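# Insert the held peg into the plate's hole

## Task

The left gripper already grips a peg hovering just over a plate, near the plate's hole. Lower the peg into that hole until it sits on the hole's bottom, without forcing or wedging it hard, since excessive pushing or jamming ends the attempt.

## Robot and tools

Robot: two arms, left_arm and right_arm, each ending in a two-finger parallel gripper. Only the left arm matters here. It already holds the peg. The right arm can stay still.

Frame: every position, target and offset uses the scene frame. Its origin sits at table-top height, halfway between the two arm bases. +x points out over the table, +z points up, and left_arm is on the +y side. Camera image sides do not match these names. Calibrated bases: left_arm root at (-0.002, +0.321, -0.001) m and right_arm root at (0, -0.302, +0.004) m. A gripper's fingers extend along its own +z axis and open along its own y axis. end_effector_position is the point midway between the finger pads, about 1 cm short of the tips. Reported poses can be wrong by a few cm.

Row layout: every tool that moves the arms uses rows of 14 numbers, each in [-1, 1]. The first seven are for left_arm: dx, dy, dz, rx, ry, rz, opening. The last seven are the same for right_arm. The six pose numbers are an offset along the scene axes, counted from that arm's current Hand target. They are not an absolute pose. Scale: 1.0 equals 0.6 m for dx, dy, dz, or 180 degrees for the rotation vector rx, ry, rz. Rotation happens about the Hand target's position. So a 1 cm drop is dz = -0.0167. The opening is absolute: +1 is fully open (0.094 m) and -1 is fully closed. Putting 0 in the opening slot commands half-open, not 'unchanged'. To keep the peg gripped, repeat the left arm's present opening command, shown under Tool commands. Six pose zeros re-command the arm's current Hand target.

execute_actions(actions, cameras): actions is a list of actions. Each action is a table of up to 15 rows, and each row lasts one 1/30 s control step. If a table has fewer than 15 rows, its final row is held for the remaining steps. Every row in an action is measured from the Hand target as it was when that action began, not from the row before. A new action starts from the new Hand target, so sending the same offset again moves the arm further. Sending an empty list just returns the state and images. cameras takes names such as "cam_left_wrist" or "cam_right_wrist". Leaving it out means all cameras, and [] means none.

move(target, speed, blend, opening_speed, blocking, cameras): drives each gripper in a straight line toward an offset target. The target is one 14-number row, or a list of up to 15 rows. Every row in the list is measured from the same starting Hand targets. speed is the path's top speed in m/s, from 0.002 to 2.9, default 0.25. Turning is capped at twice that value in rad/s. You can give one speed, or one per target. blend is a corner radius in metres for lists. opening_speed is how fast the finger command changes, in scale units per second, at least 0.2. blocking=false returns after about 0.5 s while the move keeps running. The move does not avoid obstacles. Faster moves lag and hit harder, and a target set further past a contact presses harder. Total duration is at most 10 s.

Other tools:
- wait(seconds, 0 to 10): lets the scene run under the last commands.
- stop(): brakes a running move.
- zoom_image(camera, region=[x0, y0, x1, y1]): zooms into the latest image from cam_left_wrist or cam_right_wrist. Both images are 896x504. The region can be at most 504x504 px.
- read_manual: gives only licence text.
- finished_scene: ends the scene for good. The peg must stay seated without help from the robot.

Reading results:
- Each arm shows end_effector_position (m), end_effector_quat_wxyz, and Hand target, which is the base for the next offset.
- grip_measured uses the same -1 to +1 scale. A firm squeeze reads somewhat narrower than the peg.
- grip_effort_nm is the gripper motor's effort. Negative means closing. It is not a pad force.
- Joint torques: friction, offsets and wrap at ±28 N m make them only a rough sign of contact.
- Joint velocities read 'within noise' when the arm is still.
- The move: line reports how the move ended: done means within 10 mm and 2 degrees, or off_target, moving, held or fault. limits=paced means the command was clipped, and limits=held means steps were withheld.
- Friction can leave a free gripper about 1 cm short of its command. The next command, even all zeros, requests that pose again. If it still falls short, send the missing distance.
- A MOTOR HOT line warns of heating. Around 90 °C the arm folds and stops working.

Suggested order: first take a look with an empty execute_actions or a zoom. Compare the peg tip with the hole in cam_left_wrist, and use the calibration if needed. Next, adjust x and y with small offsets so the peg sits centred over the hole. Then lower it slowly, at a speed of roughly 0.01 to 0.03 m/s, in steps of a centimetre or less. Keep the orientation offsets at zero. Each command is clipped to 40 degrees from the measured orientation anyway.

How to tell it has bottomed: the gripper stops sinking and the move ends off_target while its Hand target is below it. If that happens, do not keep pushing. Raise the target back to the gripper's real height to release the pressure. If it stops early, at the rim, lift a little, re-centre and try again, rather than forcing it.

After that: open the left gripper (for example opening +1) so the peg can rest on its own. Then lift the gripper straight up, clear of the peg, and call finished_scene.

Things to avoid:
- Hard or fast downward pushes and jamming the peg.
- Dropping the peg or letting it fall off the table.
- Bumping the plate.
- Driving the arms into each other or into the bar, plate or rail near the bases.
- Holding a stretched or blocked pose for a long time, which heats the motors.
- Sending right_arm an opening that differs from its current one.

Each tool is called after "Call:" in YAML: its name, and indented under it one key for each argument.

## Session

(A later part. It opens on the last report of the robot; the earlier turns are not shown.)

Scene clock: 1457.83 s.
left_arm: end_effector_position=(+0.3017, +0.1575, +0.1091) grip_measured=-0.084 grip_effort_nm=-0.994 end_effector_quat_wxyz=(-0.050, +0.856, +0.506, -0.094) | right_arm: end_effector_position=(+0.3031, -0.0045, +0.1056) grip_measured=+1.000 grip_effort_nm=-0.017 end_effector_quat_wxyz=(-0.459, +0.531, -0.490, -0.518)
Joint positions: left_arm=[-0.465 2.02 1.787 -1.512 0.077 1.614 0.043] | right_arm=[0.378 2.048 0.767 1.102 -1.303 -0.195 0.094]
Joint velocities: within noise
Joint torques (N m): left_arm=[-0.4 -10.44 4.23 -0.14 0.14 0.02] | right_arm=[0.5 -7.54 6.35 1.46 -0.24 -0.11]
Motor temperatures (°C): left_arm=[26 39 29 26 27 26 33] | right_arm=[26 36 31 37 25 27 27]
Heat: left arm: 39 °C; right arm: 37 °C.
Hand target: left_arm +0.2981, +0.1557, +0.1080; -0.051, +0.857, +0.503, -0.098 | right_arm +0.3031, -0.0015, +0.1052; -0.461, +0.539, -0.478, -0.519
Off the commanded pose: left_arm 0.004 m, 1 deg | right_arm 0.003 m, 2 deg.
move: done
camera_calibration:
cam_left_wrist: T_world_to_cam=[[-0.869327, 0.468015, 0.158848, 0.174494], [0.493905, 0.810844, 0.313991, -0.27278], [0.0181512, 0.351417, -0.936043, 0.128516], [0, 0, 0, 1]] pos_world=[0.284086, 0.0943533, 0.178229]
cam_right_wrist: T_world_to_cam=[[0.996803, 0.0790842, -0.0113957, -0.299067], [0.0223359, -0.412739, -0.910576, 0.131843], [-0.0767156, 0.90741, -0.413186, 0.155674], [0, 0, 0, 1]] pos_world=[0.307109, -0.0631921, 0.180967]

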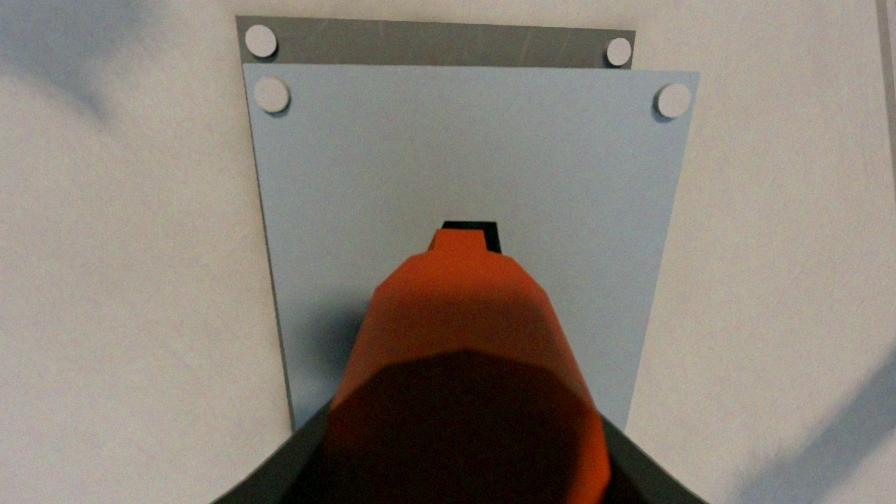

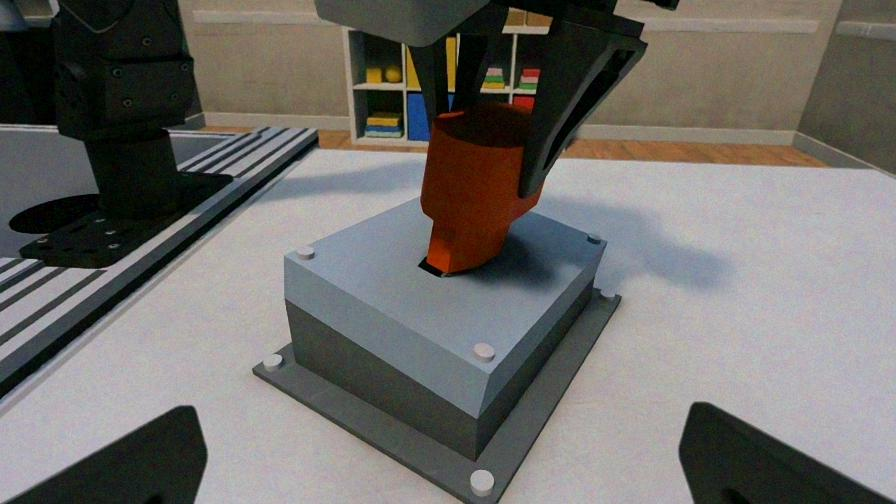

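Call:
move:
  target:
    - [0.00245, 0.00091, 0.03359, 0.00151, 0.0028, 0, -1.0, 0, 0, 0, 0, 0, 0, 1.0]
    - [-0.00355, 0.00191, 0.00082, 0.00151, 0.0028, 0, -1.0, 0, 0, 0, 0, 0, 0, 1.0]
  speed: [0.03, 0.015]
  cameras: ["cam_left_wrist", "cam_right_wrist"]

Call:
zoom_image:
  camera: "cam_left_wrist"
  region: [415, 210, 505, 260]

Call:
zoom_image:
  camera: "cam_right_wrist"
  region: [395, 220, 475, 290]

Scene clock: 1490.10 s.
left_arm: end_effector_position=(+0.2996, +0.1585, +0.1095) grip_measured=-0.084 grip_effort_nm=-0.994 end_effector_quat_wxyz=(-0.054, +0.856, +0.505, -0.097) | right_arm: end_effector_position=(+0.3031, -0.0045, +0.1056) grip_measured=+1.000 grip_effort_nm=-0.012 end_effector_quat_wxyz=(-0.459, +0.531, -0.490, -0.518)
Joint positions: left_arm=[-0.465 2.02 1.787 -1.522 0.077 1.614 0.043] | right_arm=[0.378 2.048 0.767 1.102 -1.303 -0.195 0.094]
Joint velocities: within noise
Joint torques (N m): left_arm=[-0.43 -10.43 4.19 -0.16 0.11 0] | right_arm=[0.49 -7.57 6.35 1.47 -0.24 -0.11]
Motor temperatures (°C): left_arm=[26 40 29 26 27 26 33] | right_arm=[26 36 31 37 25 27 27]
Heat: left arm: 40 °C; right arm: 37 °C.
Hand target: left_arm +0.2959, +0.1568, +0.1085; -0.055, +0.857, +0.503, -0.101 | right_arm +0.3031, -0.0015, +0.1052; -0.461, +0.539, -0.478, -0.519
Off the commanded pose: left_arm 0.004 m, 1 deg | right_arm 0.003 m, 2 deg.
move: done
camera_calibration:
cam_left_wrist: T_world_to_cam=[[-0.867817, 0.467548, 0.168203, 0.170739], [0.496777, 0.809372, 0.313256, -0.27327], [0.0103235, 0.355408, -0.934654, 0.13025], [0, 0, 0, 1]] pos_world=[0.28258, 0.0950563, 0.178623]
cam_right_wrist: T_world_to_cam=[[0.996803, 0.0790842, -0.0113957, -0.299067], [0.0223359, -0.412739, -0.910576, 0.131843], [-0.0767156, 0.90741, -0.413186, 0.155674], [0, 0, 0, 1]] pos_world=[0.307109, -0.0631921, 0.180967]

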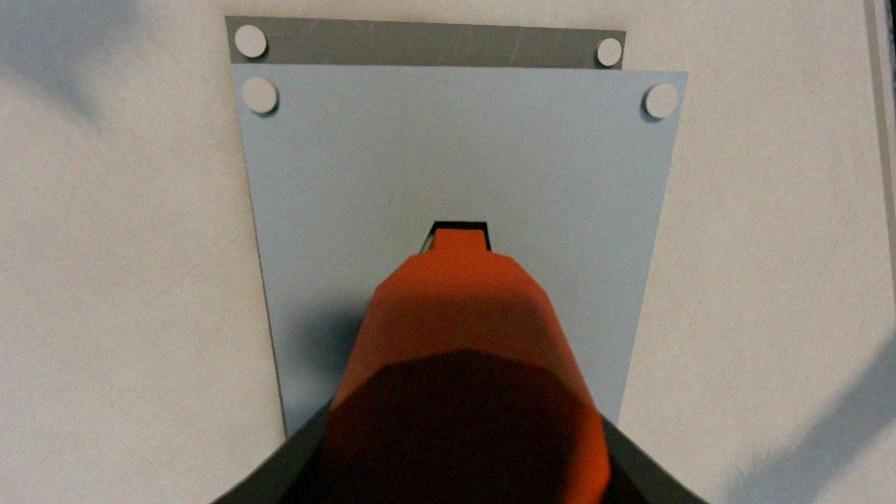

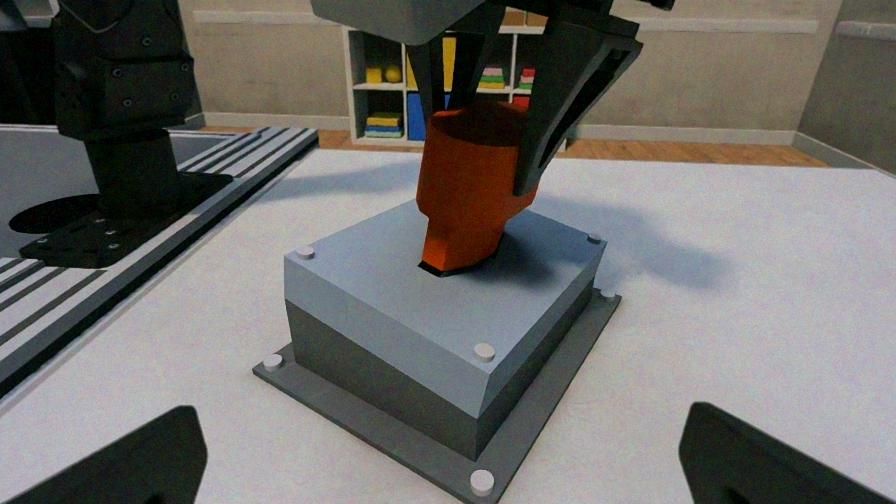

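Scaled by 5.600 from the camera's 896x504 image, which has a finer 1280x720 frame.

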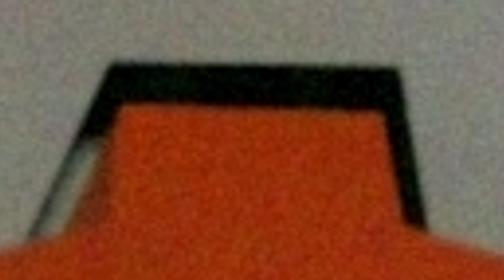

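Scaled by 6.300 from the camera's 896x504 image, which has a finer 1280x720 frame.

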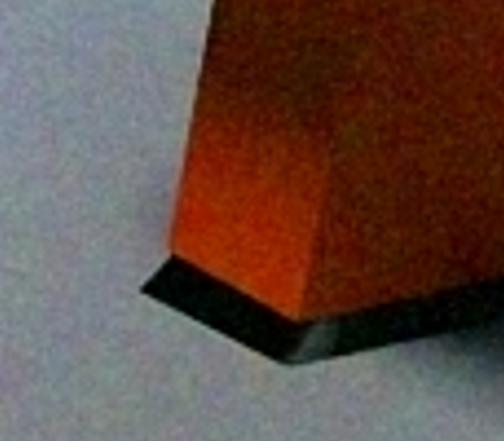

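Call:
move:
  target:
    - [0.00178, -0.00883, 0.03277, -0.00824, 0.00444, 0.00186, -1.0, 0, 0, 0, 0, 0, 0, 1.0]
    - [-0.00005, 0.00112, -0.00328, 0.00107, -0.000577, -0.000242, -1.0, 0, 0, 0, 0, 0, 0, 1.0]
  speed: [0.03, 0.015]
  cameras: ["cam_left_wrist", "cam_right_wrist"]

Call:
zoom_image:
  camera: "cam_left_wrist"
  region: [415, 210, 505, 260]

Call:
zoom_image:
  camera: "cam_right_wrist"
  region: [395, 220, 475, 290]

Scene clock: 1519.70 s.
left_arm: end_effector_position=(+0.2995, +0.1587, +0.1072) grip_measured=-0.084 grip_effort_nm=-0.994 end_effector_quat_wxyz=(-0.054, +0.856, +0.505, -0.096) | right_arm: end_effector_position=(+0.3031, -0.0045, +0.1056) grip_measured=+1.000 grip_effort_nm=-0.012 end_effector_quat_wxyz=(-0.459, +0.531, -0.490, -0.518)
Joint positions: left_arm=[-0.465 2.02 1.778 -1.513 0.076 1.614 0.043] | right_arm=[0.378 2.048 0.767 1.102 -1.303 -0.195 0.094]
Joint velocities: within noise
Joint torques (N m): left_arm=[-0.4 -10.61 4.21 -0.24 0.1 0.01] | right_arm=[0.49 -7.57 6.35 1.46 -0.23 -0.11]
Motor temperatures (°C): left_arm=[26 40 29 26 27 26 33] | right_arm=[26 36 31 37 25 27 27]
Heat: left arm: 40 °C; right arm: 37 °C.
Hand target: left_arm +0.2960, +0.1575, +0.1066; -0.056, +0.857, +0.503, -0.099 | right_arm +0.3031, -0.0015, +0.1052; -0.461, +0.539, -0.478, -0.519
Off the commanded pose: left_arm 0.004 m, 1 deg | right_arm 0.003 m, 2 deg.
move: done
camera_calibration:
cam_left_wrist: T_world_to_cam=[[-0.867708, 0.467477, 0.168962, 0.170805], [0.496969, 0.808879, 0.314222, -0.272809], [0.0102219, 0.356622, -0.934193, 0.127769], [0, 0, 0, 1]] pos_world=[0.28248, 0.0952571, 0.176224]
cam_right_wrist: T_world_to_cam=[[0.996803, 0.0790842, -0.0113957, -0.299067], [0.0223359, -0.412739, -0.910576, 0.131843], [-0.0767156, 0.90741, -0.413186, 0.155674], [0, 0, 0, 1]] pos_world=[0.307109, -0.0631921, 0.180967]

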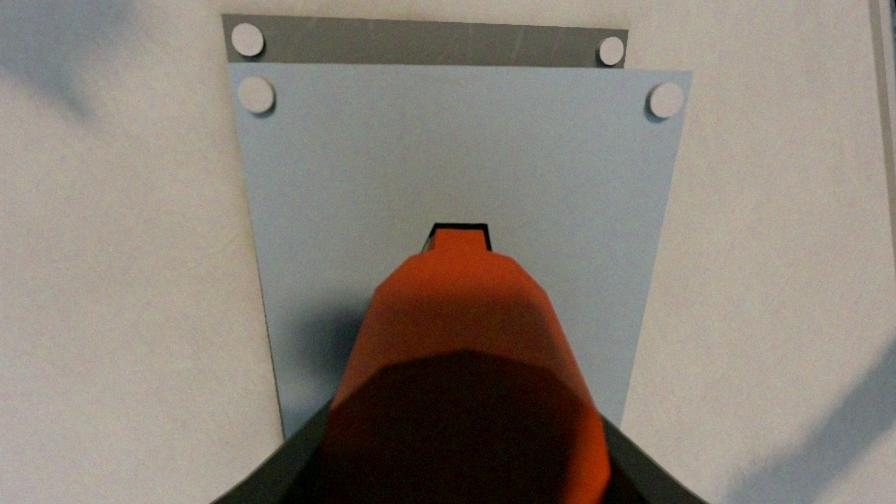

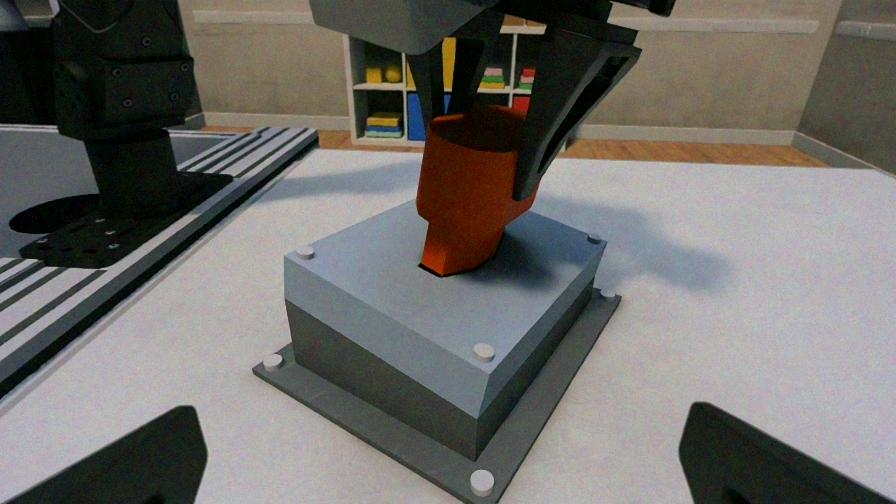

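Scaled by 5.600 from the camera's 896x504 image, which has a finer 1280x720 frame.

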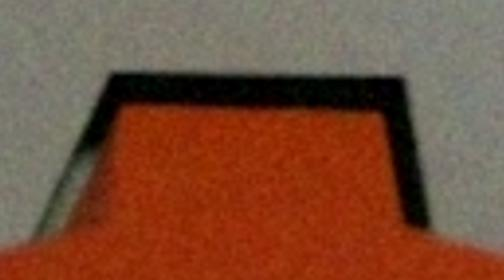

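Scaled by 6.300 from the camera's 896x504 image, which has a finer 1280x720 frame.

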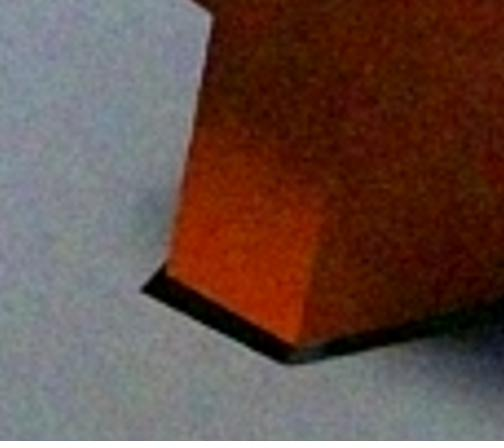

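Call:
move:
  target:
    - [0.00023, -0.00845, 0.0263, -0.00809, 0.00472, 0.00186, -1.0, 0, 0, 0, 0, 0, 0, 1.0]
    - [-0.00197, -0.00028, -0.00673, -0.000563, 0.000665, 0.000162, -1.0, 0, 0, 0, 0, 0, 0, 1.0]
  speed: [0.03, 0.015]
  cameras: ["cam_left_wrist", "cam_right_wrist"]

Call:
zoom_image:
  camera: "cam_left_wrist"
  region: [415, 210, 505, 260]

Call:
zoom_image:
  camera: "cam_right_wrist"
  region: [395, 220, 475, 290]

Scene clock: 1552.13 s.
left_arm: end_effector_position=(+0.2975, +0.1583, +0.1056) grip_measured=-0.084 grip_effort_nm=-0.994 end_effector_quat_wxyz=(-0.055, +0.855, +0.506, -0.101) | right_arm: end_effector_position=(+0.3031, -0.0045, +0.1056) grip_measured=+1.000 grip_effort_nm=-0.007 end_effector_quat_wxyz=(-0.459, +0.531, -0.490, -0.518)
Joint positions: left_arm=[-0.465 2.02 1.769 -1.511 0.083 1.614 0.043] | right_arm=[0.378 2.048 0.767 1.102 -1.303 -0.195 0.094]
Joint velocities: within noise
Joint torques (N m): left_arm=[-0.53 -10.76 3.4 -0.05 0.09 0.01] | right_arm=[0.47 -7.54 6.32 1.46 -0.23 -0.11]
Motor temperatures (°C): left_arm=[26 40 29 26 27 26 33] | right_arm=[26 36 31 37 25 27 27]
Heat: left arm: 40 °C; right arm: 37 °C.
Hand target: left_arm +0.2947, +0.1573, +0.1025; -0.056, +0.857, +0.503, -0.101 | right_arm +0.3031, -0.0015, +0.1052; -0.461, +0.539, -0.478, -0.519
Off the commanded pose: left_arm 0.004 m, 0 deg | right_arm 0.003 m, 2 deg.
move: done
camera_calibration:
cam_left_wrist: T_world_to_cam=[[-0.866731, 0.466994, 0.175197, 0.168666], [0.498773, 0.81044, 0.307266, -0.271022], [0.00150454, 0.353701, -0.935358, 0.12956], [0, 0, 0, 1]] pos_world=[0.281172, 0.095056, 0.174911]
cam_right_wrist: T_world_to_cam=[[0.996803, 0.0790842, -0.0113957, -0.299067], [0.0223359, -0.412739, -0.910576, 0.131843], [-0.0767156, 0.90741, -0.413186, 0.155674], [0, 0, 0, 1]] pos_world=[0.307109, -0.0631921, 0.180967]

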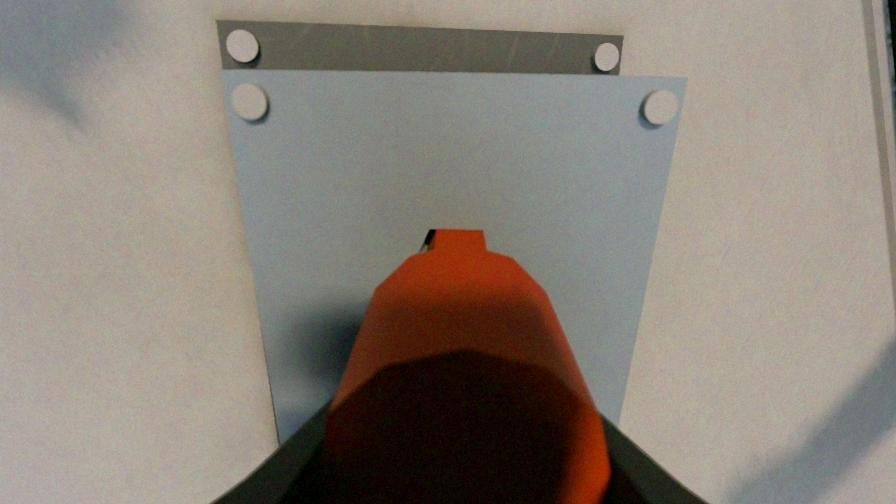

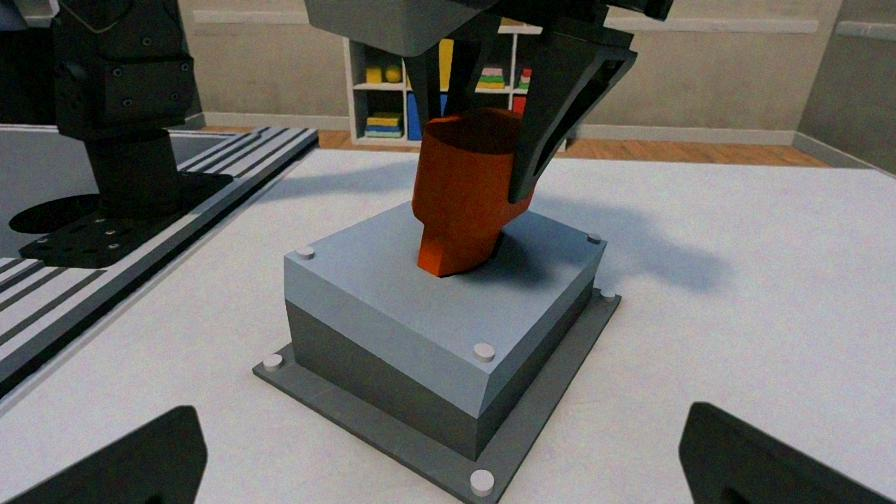

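Scaled by 5.600 from the camera's 896x504 image, which has a finer 1280x720 frame.

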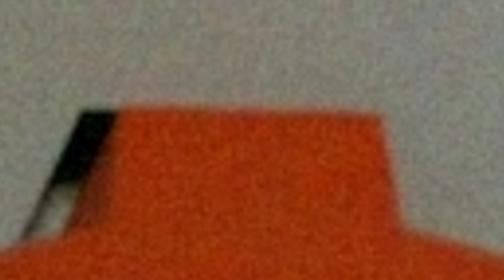

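Scaled by 6.300 from the camera's 896x504 image, which has a finer 1280x720 frame.

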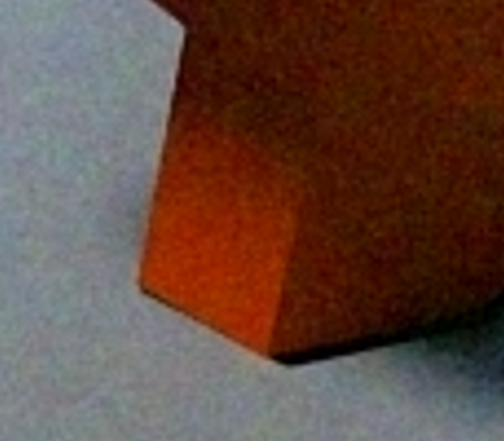

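Call:
move:
  target:
    - [0.02053, -0.01107, 0.021, -0.00906, -0.01681, 0, -1.0, 0, 0, 0, 0, 0, 0, 1.0]
    - [0.00928, -0.01512, 0.04067, -0.01504, -0.00816, 0.00186, -1.0, 0, 0, 0, 0, 0, 0, 1.0]
    - [0.0024, -0.0004, 0.0131, 0, 0, 0, -1.0, 0, 0, 0, 0, 0, 0, 1.0]
    - [0.0006, -0.0001, 0.00328, 0, 0, 0, -1.0, 0, 0, 0, 0, 0, 0, 1.0]
  speed: [0.03, 0.03, 0.025, 0.015]
  cameras: ["cam_left_wrist", "cam_right_wrist"]

Call:
zoom_image:
  camera: "cam_left_wrist"
  region: [415, 210, 505, 260]

Call:
zoom_image:
  camera: "cam_right_wrist"
  region: [395, 220, 475, 290]

Scene clock: 1595.90 s.
left_arm: end_effector_position=(+0.2987, +0.1586, +0.1047) grip_measured=-0.084 grip_effort_nm=-0.999 end_effector_quat_wxyz=(-0.055, +0.856, +0.505, -0.098) | right_arm: end_effector_position=(+0.3031, -0.0045, +0.1056) grip_measured=+1.000 grip_effort_nm=-0.017 end_effector_quat_wxyz=(-0.459, +0.531, -0.490, -0.518)
Joint positions: left_arm=[-0.465 2.02 1.767 -1.505 0.078 1.614 0.043] | right_arm=[0.378 2.048 0.767 1.102 -1.303 -0.195 0.094]
Joint velocities: within noise
Joint torques (N m): left_arm=[-0.42 -10.7 4.19 -0.22 0.1 -0.01] | right_arm=[0.49 -7.57 6.32 1.47 -0.23 -0.11]
Motor temperatures (°C): left_arm=[26 40 29 26 27 26 33] | right_arm=[26 36 31 37 25 27 27]
Heat: left arm: 40 °C; right arm: 37 °C.
Hand target: left_arm +0.2951, +0.1573, +0.1045; -0.056, +0.857, +0.503, -0.101 | right_arm +0.3031, -0.0015, +0.1052; -0.461, +0.539, -0.478, -0.519
Off the commanded pose: left_arm 0.004 m, 0 deg | right_arm 0.003 m, 2 deg.
move: done
camera_calibration:
cam_left_wrist: T_world_to_cam=[[-0.86728, 0.467321, 0.171571, 0.170175], [0.497772, 0.80928, 0.311912, -0.271535], [0.00691418, 0.355918, -0.934492, 0.126615], [0, 0, 0, 1]] pos_world=[0.281877, 0.0951569, 0.173819]
cam_right_wrist: T_world_to_cam=[[0.996803, 0.0790842, -0.0113957, -0.299067], [0.0223359, -0.412739, -0.910576, 0.131843], [-0.0767156, 0.90741, -0.413186, 0.155674], [0, 0, 0, 1]] pos_world=[0.307109, -0.0631921, 0.180967]

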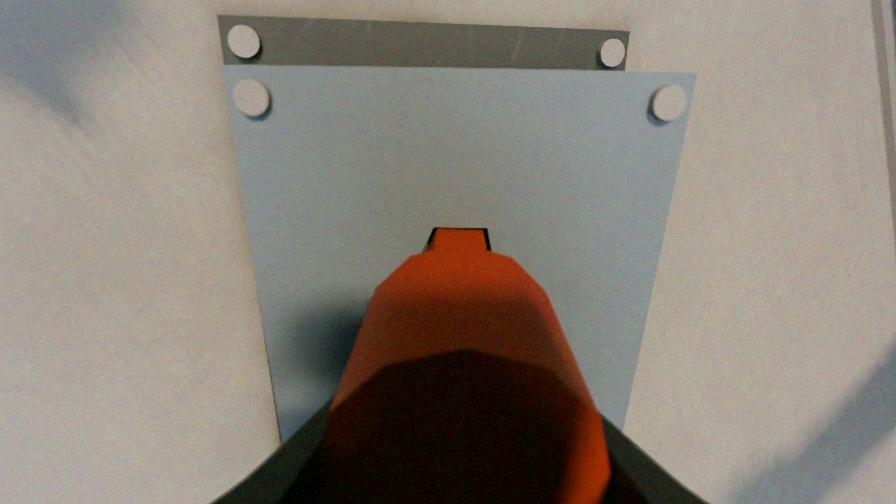

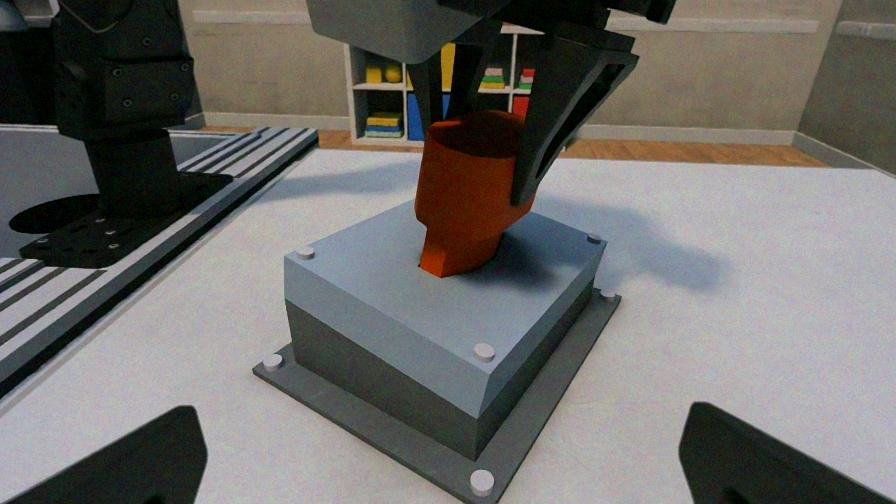

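Scaled by 5.600 from the camera's 896x504 image, which has a finer 1280x720 frame.

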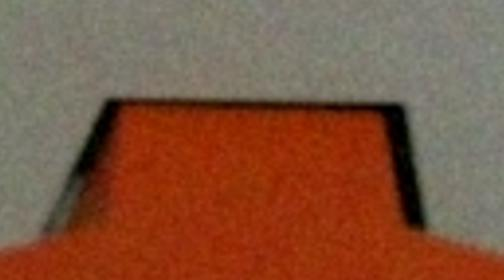

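Scaled by 6.300 from the camera's 896x504 image, which has a finer 1280x720 frame.

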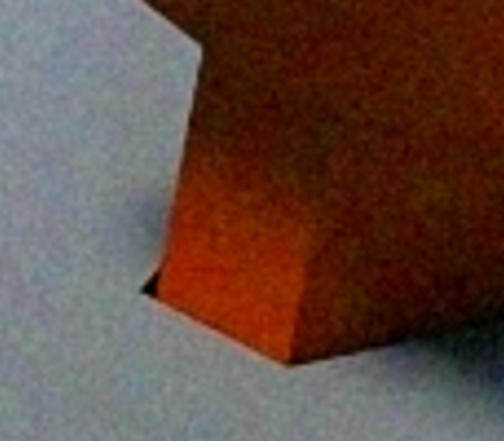

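Call:
move:
  target: [-0.0015, 0.00025, -0.0082, 0, 0, 0, -1.0, 0, 0, 0, 0, 0, 0, 1.0]
  speed: 0.012
  cameras: ["cam_left_wrist", "cam_right_wrist"]

Call:
zoom_image:
  camera: "cam_left_wrist"
  region: [415, 210, 505, 260]

Call:
zoom_image:
  camera: "cam_right_wrist"
  region: [395, 220, 475, 290]

Scene clock: 1622.70 s.
left_arm: end_effector_position=(+0.2979, +0.1588, +0.0990) grip_measured=-0.084 grip_effort_nm=-0.999 end_effector_quat_wxyz=(-0.056, +0.855, +0.505, -0.099) | right_arm: end_effector_position=(+0.3030, -0.0045, +0.1056) grip_measured=+1.000 grip_effort_nm=-0.012 end_effector_quat_wxyz=(-0.459, +0.531, -0.489, -0.518)
Joint positions: left_arm=[-0.465 2.02 1.744 -1.484 0.078 1.614 0.043] | right_arm=[0.378 2.048 0.767 1.102 -1.304 -0.195 0.094]
Joint velocities: within noise
Joint torques (N m): left_arm=[-0.5 -10.91 4.18 -0.18 0.11 0.01] | right_arm=[0.49 -7.6 6.35 1.47 -0.24 -0.11]
Motor temperatures (°C): left_arm=[26 40 29 26 27 26 33] | right_arm=[26 36 31 37 25 27 27]
Heat: left arm: 40 °C; right arm: 37 °C.
Hand target: left_arm +0.2942, +0.1574, +0.0996; -0.056, +0.857, +0.503, -0.101 | right_arm +0.3030, -0.0015, +0.1052; -0.461, +0.539, -0.478, -0.519
Off the commanded pose: left_arm 0.004 m, 0 deg | right_arm 0.003 m, 2 deg.
move: done
camera_calibration:
cam_left_wrist: T_world_to_cam=[[-0.86691, 0.46718, 0.173812, 0.170135], [0.49844, 0.808955, 0.311687, -0.269627], [0.00500783, 0.356839, -0.934152, 0.121554], [0, 0, 0, 1]] pos_world=[0.281276, 0.0952576, 0.168017]
cam_right_wrist: T_world_to_cam=[[0.99677, 0.0794854, -0.0114877, -0.299016], [0.0224173, -0.412722, -0.910581, 0.13182], [-0.0771191, 0.907382, -0.413171, 0.155795], [0, 0, 0, 1]] pos_world=[0.307109, -0.0631929, 0.180967]

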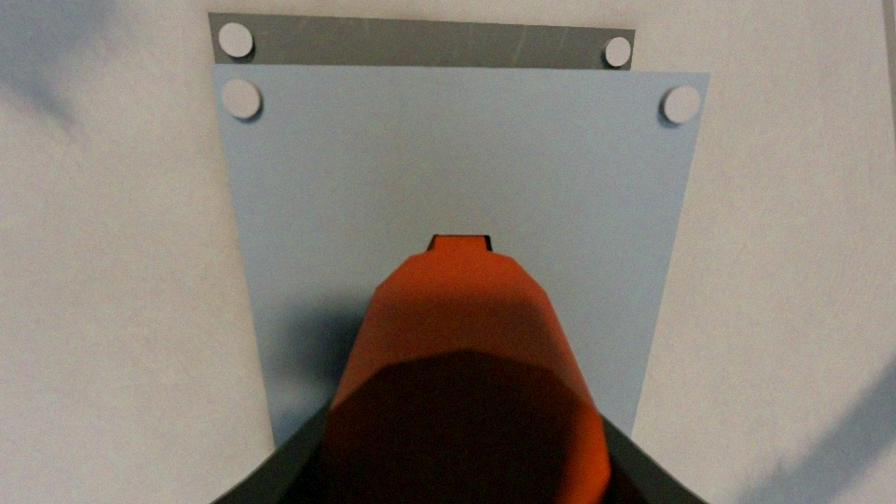

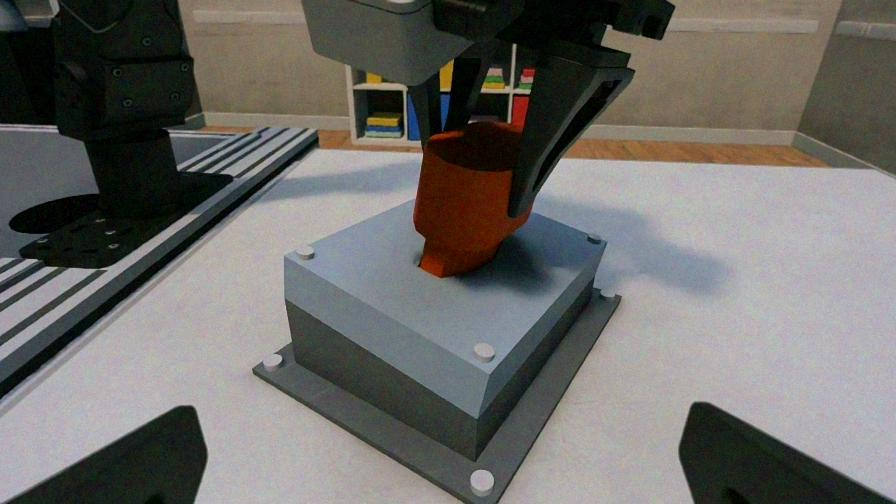

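Scaled by 5.600 from the camera's 896x504 image, which has a finer 1280x720 frame.

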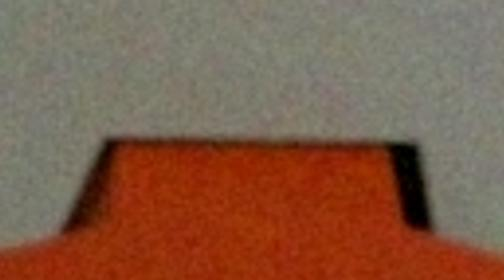

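Scaled by 6.300 from the camera's 896x504 image, which has a finer 1280x720 frame.

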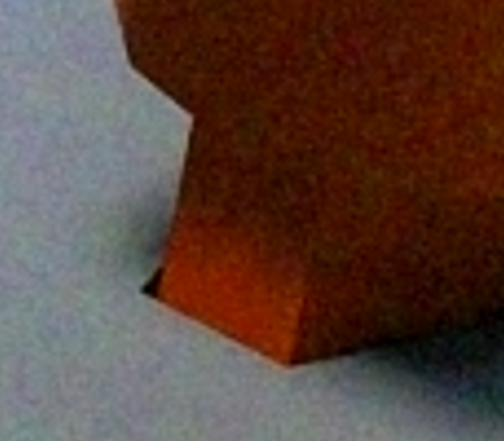

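Call:
move:
  target: [-0.0024, 0.0004, -0.0131, 0, 0, 0, -1.0, 0, 0, 0, 0, 0, 0, 1.0]
  speed: 0.012
  cameras: ["cam_left_wrist", "cam_right_wrist"]

Call:
zoom_image:
  camera: "cam_left_wrist"
  region: [415, 210, 505, 260]

Call:
zoom_image:
  camera: "cam_right_wrist"
  region: [395, 200, 535, 290]

Scene clock: 1630.37 s.
left_arm: end_effector_position=(+0.2965, +0.1592, +0.0899) grip_measured=-0.084 grip_effort_nm=-0.989 end_effector_quat_wxyz=(-0.057, +0.855, +0.505, -0.100) | right_arm: end_effector_position=(+0.3030, -0.0045, +0.1056) grip_measured=+1.000 grip_effort_nm=-0.012 end_effector_quat_wxyz=(-0.459, +0.531, -0.489, -0.518)
Joint positions: left_arm=[-0.465 2.02 1.707 -1.451 0.078 1.614 0.043] | right_arm=[0.378 2.048 0.767 1.102 -1.304 -0.195 0.094]
Joint velocities: within noise
Joint torques (N m): left_arm=[-0.49 -11.12 4.16 -0.21 0.09 0.01] | right_arm=[0.5 -7.56 6.34 1.46 -0.23 -0.11]
Motor temperatures (°C): left_arm=[26 40 29 26 27 26 33] | right_arm=[26 36 31 37 25 27 27]
Heat: left arm: 40 °C; right arm: 37 °C.
Hand target: left_arm +0.2927, +0.1576, +0.0917; -0.056, +0.857, +0.503, -0.101 | right_arm +0.3030, -0.0015, +0.1052; -0.461, +0.539, -0.478, -0.519
Off the commanded pose: left_arm 0.004 m, 0 deg | right_arm 0.003 m, 2 deg.
move: done
camera_calibration:
cam_left_wrist: T_world_to_cam=[[-0.866331, 0.466985, 0.177188, 0.169807], [0.499465, 0.808416, 0.311444, -0.266712], [0.00219787, 0.358313, -0.933599, 0.113472], [0, 0, 0, 1]] pos_world=[0.280073, 0.0956588, 0.158915]
cam_right_wrist: T_world_to_cam=[[0.99677, 0.0794854, -0.0114877, -0.299016], [0.0224173, -0.412722, -0.910581, 0.13182], [-0.0771191, 0.907382, -0.413171, 0.155795], [0, 0, 0, 1]] pos_world=[0.307109, -0.0631929, 0.180967]

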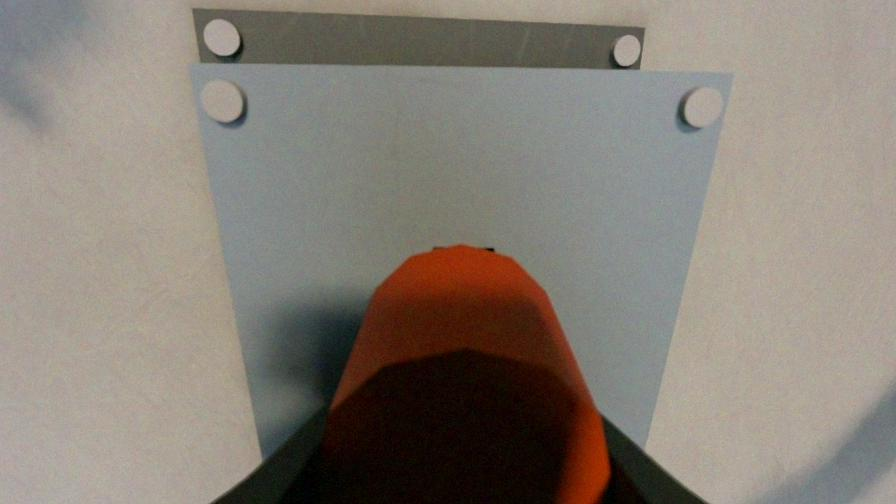

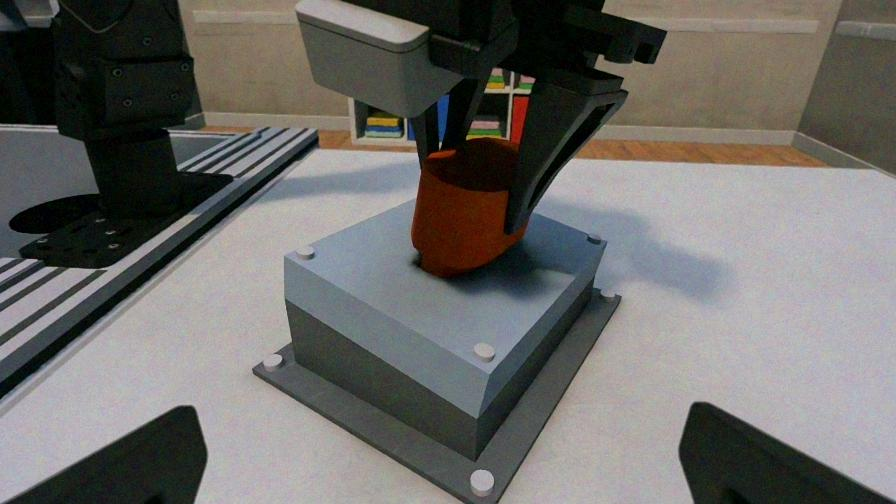

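Scaled by 5.600 from the camera's 896x504 image, which has a finer 1280x720 frame.

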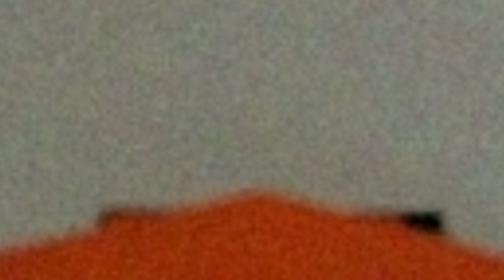

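Scaled by 3.600 from the camera's 896x504 image, which has a finer 1280x720 frame.

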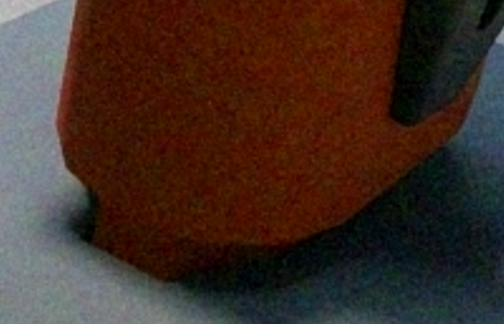

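Call:
move:
  target: [-0.0012, 0.0002, -0.00655, 0, 0, 0, -1.0, 0, 0, 0, 0, 0, 0, 1.0]
  speed: 0.01
  cameras: ["cam_left_wrist", "cam_right_wrist"]

Call:
zoom_image:
  camera: "cam_right_wrist"
  region: [395, 200, 535, 290]

Scene clock: 1656.07 s.
left_arm: end_effector_position=(+0.2956, +0.1597, +0.0864) grip_measured=-0.084 grip_effort_nm=-0.999 end_effector_quat_wxyz=(-0.058, +0.855, +0.505, -0.100) | right_arm: end_effector_position=(+0.3030, -0.0045, +0.1056) grip_measured=+1.000 grip_effort_nm=-0.007 end_effector_quat_wxyz=(-0.459, +0.531, -0.489, -0.518)
Joint positions: left_arm=[-0.465 2.02 1.693 -1.44 0.078 1.614 0.043] | right_arm=[0.378 2.048 0.767 1.102 -1.304 -0.195 0.094]
Joint velocities: within noise
Joint torques (N m): left_arm=[-0.55 -11.33 3.92 -0.17 0.09 -0.02] | right_arm=[0.49 -7.56 6.32 1.45 -0.23 -0.11]
Motor temperatures (°C): left_arm=[26 40 29 26 27 26 33] | right_arm=[26 36 31 37 25 27 27]
Heat: left arm: 40 °C; right arm: 37 °C.
Hand target: left_arm +0.2921, +0.1578, +0.0878; -0.056, +0.857, +0.503, -0.100 | right_arm +0.3030, -0.0015, +0.1052; -0.461, +0.539, -0.478, -0.519
Off the commanded pose: left_arm 0.004 m, 0 deg | right_arm 0.003 m, 2 deg.
move: done
camera_calibration:
cam_left_wrist: T_world_to_cam=[[-0.865769, 0.466874, 0.180203, 0.168995], [0.500445, 0.807773, 0.311542, -0.26566], [-0.000111461, 0.359905, -0.932989, 0.110401], [0, 0, 0, 1]] pos_world=[0.279271, 0.0959598, 0.155314]
cam_right_wrist: T_world_to_cam=[[0.99677, 0.0794854, -0.0114877, -0.299016], [0.0224173, -0.412722, -0.910581, 0.13182], [-0.0771191, 0.907382, -0.413171, 0.155795], [0, 0, 0, 1]] pos_world=[0.307109, -0.0631929, 0.180967]

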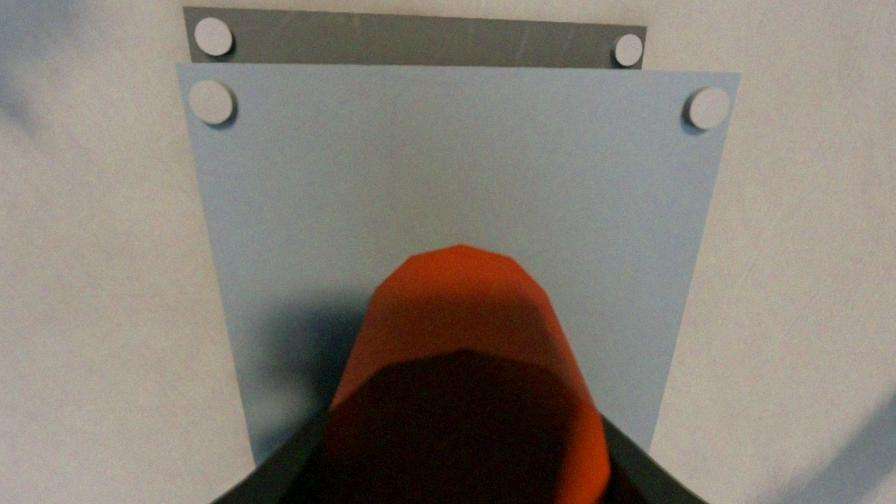

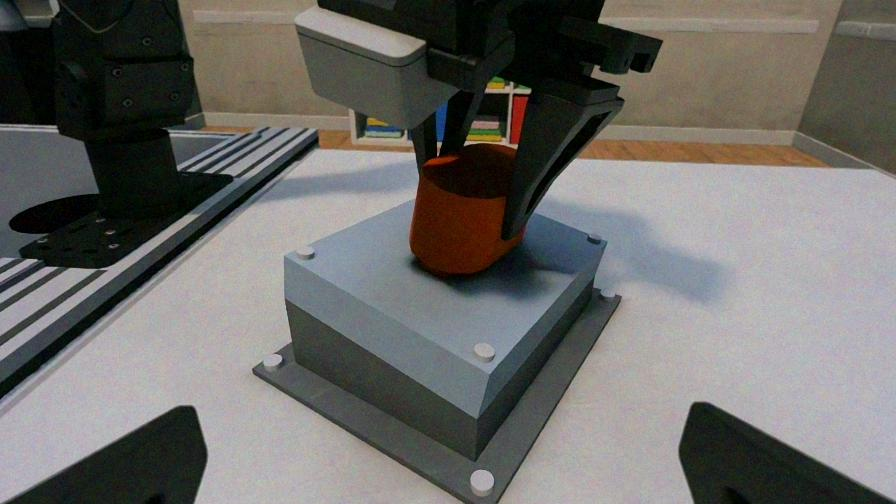

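Scaled by 3.600 from the camera's 896x504 image, which has a finer 1280x720 frame.

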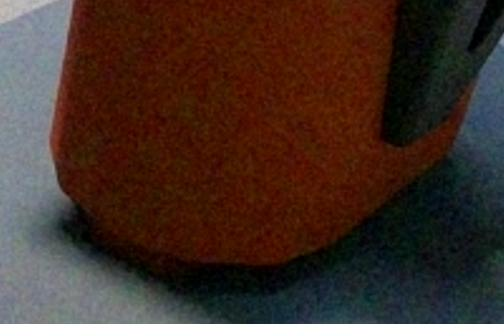

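Call:
move:
  target: [-0.0006, 0.0001, -0.00328, 0, 0, 0, -1.0, 0, 0, 0, 0, 0, 0, 1.0]
  speed: 0.01
  cameras: ["cam_left_wrist", "cam_right_wrist"]

Call:
zoom_image:
  camera: "cam_right_wrist"
  region: [395, 200, 535, 290]

Scene clock: 1665.40 s.
left_arm: end_effector_position=(+0.2954, +0.1597, +0.0861) grip_measured=-0.084 grip_effort_nm=-0.994 end_effector_quat_wxyz=(-0.059, +0.855, +0.505, -0.100) | right_arm: end_effector_position=(+0.3030, -0.0045, +0.1056) grip_measured=+1.000 grip_effort_nm=-0.012 end_effector_quat_wxyz=(-0.459, +0.531, -0.489, -0.518)
Joint positions: left_arm=[-0.465 2.02 1.691 -1.439 0.078 1.614 0.043] | right_arm=[0.378 2.048 0.767 1.102 -1.304 -0.195 0.094]
Joint velocities: within noise
Joint torques (N m): left_arm=[-0.57 -11.3 3.43 -0.1 0.12 -0.01] | right_arm=[0.5 -7.58 6.32 1.46 -0.23 -0.11]
Motor temperatures (°C): left_arm=[26 40 29 26 27 26 33] | right_arm=[26 36 31 37 25 27 27]
Heat: left arm: 40 °C; right arm: 37 °C.
Hand target: left_arm +0.2917, +0.1579, +0.0858; -0.056, +0.857, +0.503, -0.101 | right_arm +0.3030, -0.0015, +0.1052; -0.461, +0.539, -0.478, -0.519
Off the commanded pose: left_arm 0.004 m, 0 deg | right_arm 0.003 m, 2 deg.
move: done
camera_calibration:
cam_left_wrist: T_world_to_cam=[[-0.865703, 0.466831, 0.180628, 0.168882], [0.500557, 0.807744, 0.311436, -0.265529], [-0.000512762, 0.360026, -0.932942, 0.110214], [0, 0, 0, 1]] pos_world=[0.279171, 0.09596, 0.155013]
cam_right_wrist: T_world_to_cam=[[0.99677, 0.0794854, -0.0114877, -0.299016], [0.0224173, -0.412722, -0.910581, 0.13182], [-0.0771191, 0.907382, -0.413171, 0.155795], [0, 0, 0, 1]] pos_world=[0.307109, -0.0631929, 0.180967]

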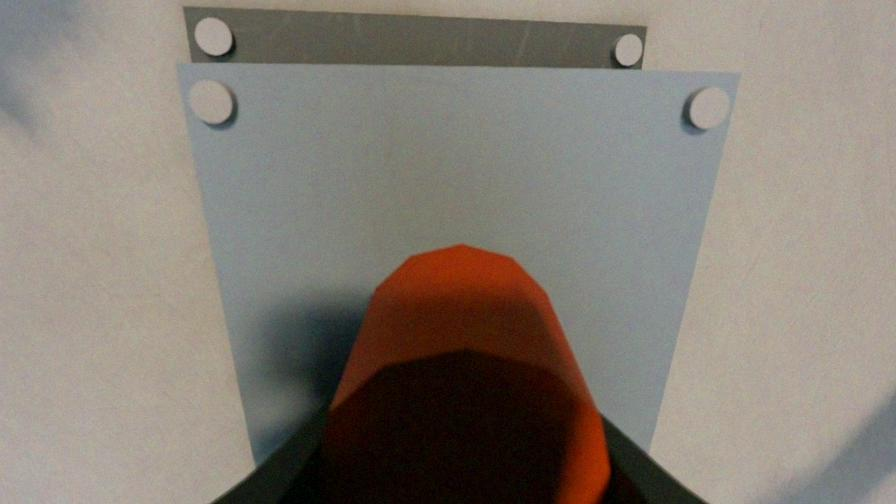

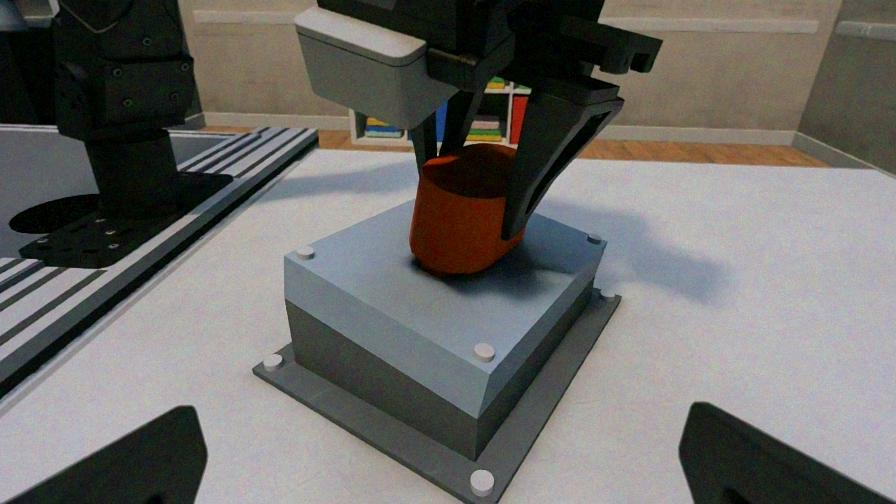

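Scaled by 3.600 from the camera's 896x504 image, which has a finer 1280x720 frame.

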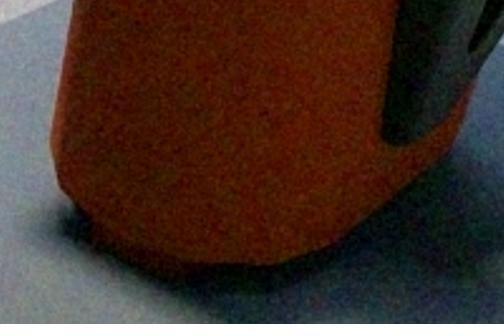

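Call:
execute_actions:
  actions: []

Call:
zoom_image:
  camera: "cam_right_wrist"
  region: [395, 180, 535, 300]

Scene clock: 1680.67 s.
left_arm: end_effector_position=(+0.2954, +0.1597, +0.0861) grip_measured=-0.084 grip_effort_nm=-0.994 end_effector_quat_wxyz=(-0.059, +0.855, +0.505, -0.100) | right_arm: end_effector_position=(+0.3030, -0.0045, +0.1056) grip_measured=+1.000 grip_effort_nm=-0.017 end_effector_quat_wxyz=(-0.459, +0.531, -0.489, -0.518)
Joint positions: left_arm=[-0.465 2.02 1.691 -1.439 0.078 1.614 0.043] | right_arm=[0.378 2.048 0.767 1.102 -1.304 -0.195 0.094]
Joint velocities: within noise
Joint torques (N m): left_arm=[-0.55 -11.25 3.43 -0.1 0.11 0] | right_arm=[0.49 -7.54 6.35 1.45 -0.23 -0.1]
Motor temperatures (°C): left_arm=[26 40 29 26 27 26 33] | right_arm=[26 36 31 37 25 27 27]
Heat: left arm: 40 °C; right arm: 37 °C.
Hand target: left_arm +0.2917, +0.1579, +0.0858; -0.056, +0.857, +0.503, -0.101 | right_arm +0.3030, -0.0015, +0.1052; -0.461, +0.539, -0.478, -0.519
Tool commands: left_gripper/opening=-1.0 right_gripper/opening=+1.0
Off the commanded pose: left_arm 0.004 m, 0 deg | right_arm 0.003 m, 2 deg.
camera_calibration:
cam_left_wrist: T_world_to_cam=[[-0.865703, 0.466831, 0.180628, 0.168882], [0.500557, 0.807744, 0.311436, -0.265529], [-0.000512762, 0.360026, -0.932942, 0.110214], [0, 0, 0, 1]] pos_world=[0.279171, 0.09596, 0.155013]
cam_right_wrist: T_world_to_cam=[[0.99677, 0.0794854, -0.0114877, -0.299016], [0.0224173, -0.412722, -0.910581, 0.13182], [-0.0771191, 0.907382, -0.413171, 0.155795], [0, 0, 0, 1]] pos_world=[0.307109, -0.0631929, 0.180967]

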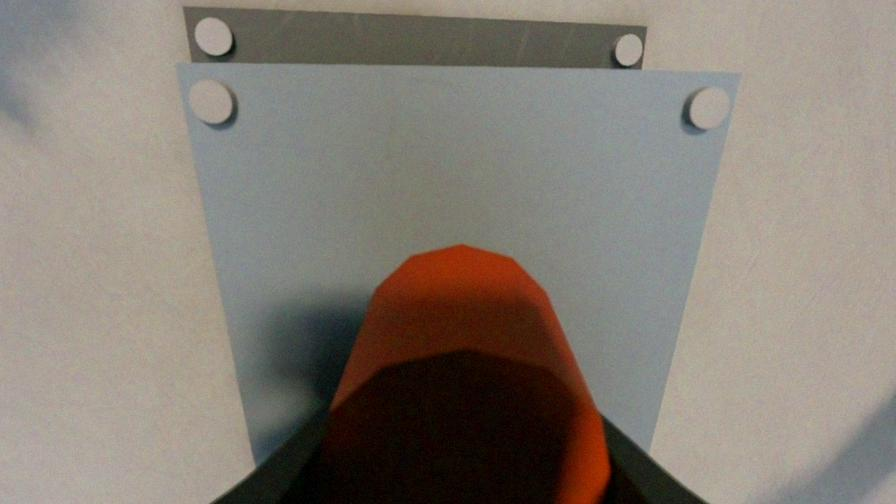

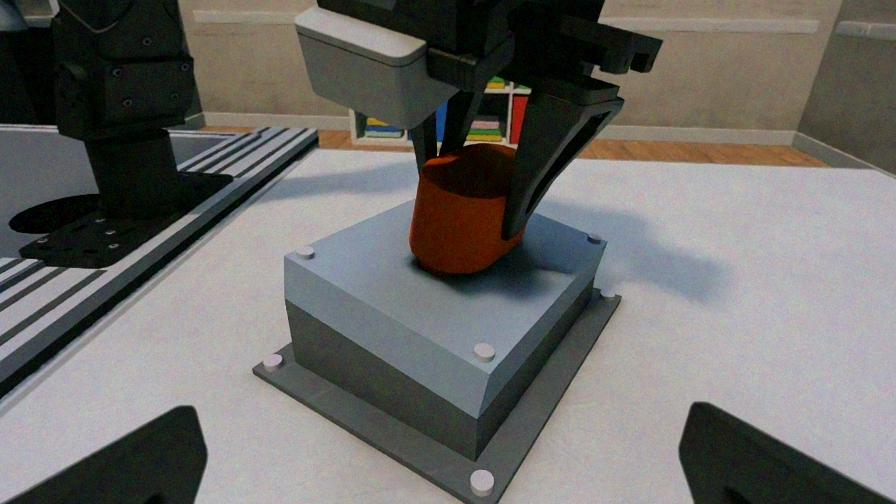

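Scaled by 3.600 from the camera's 896x504 image, which has a finer 1280x720 frame.

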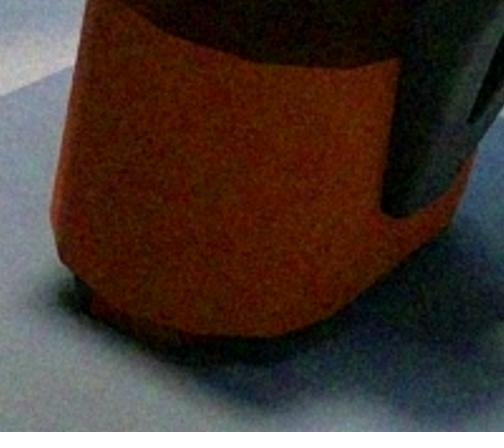

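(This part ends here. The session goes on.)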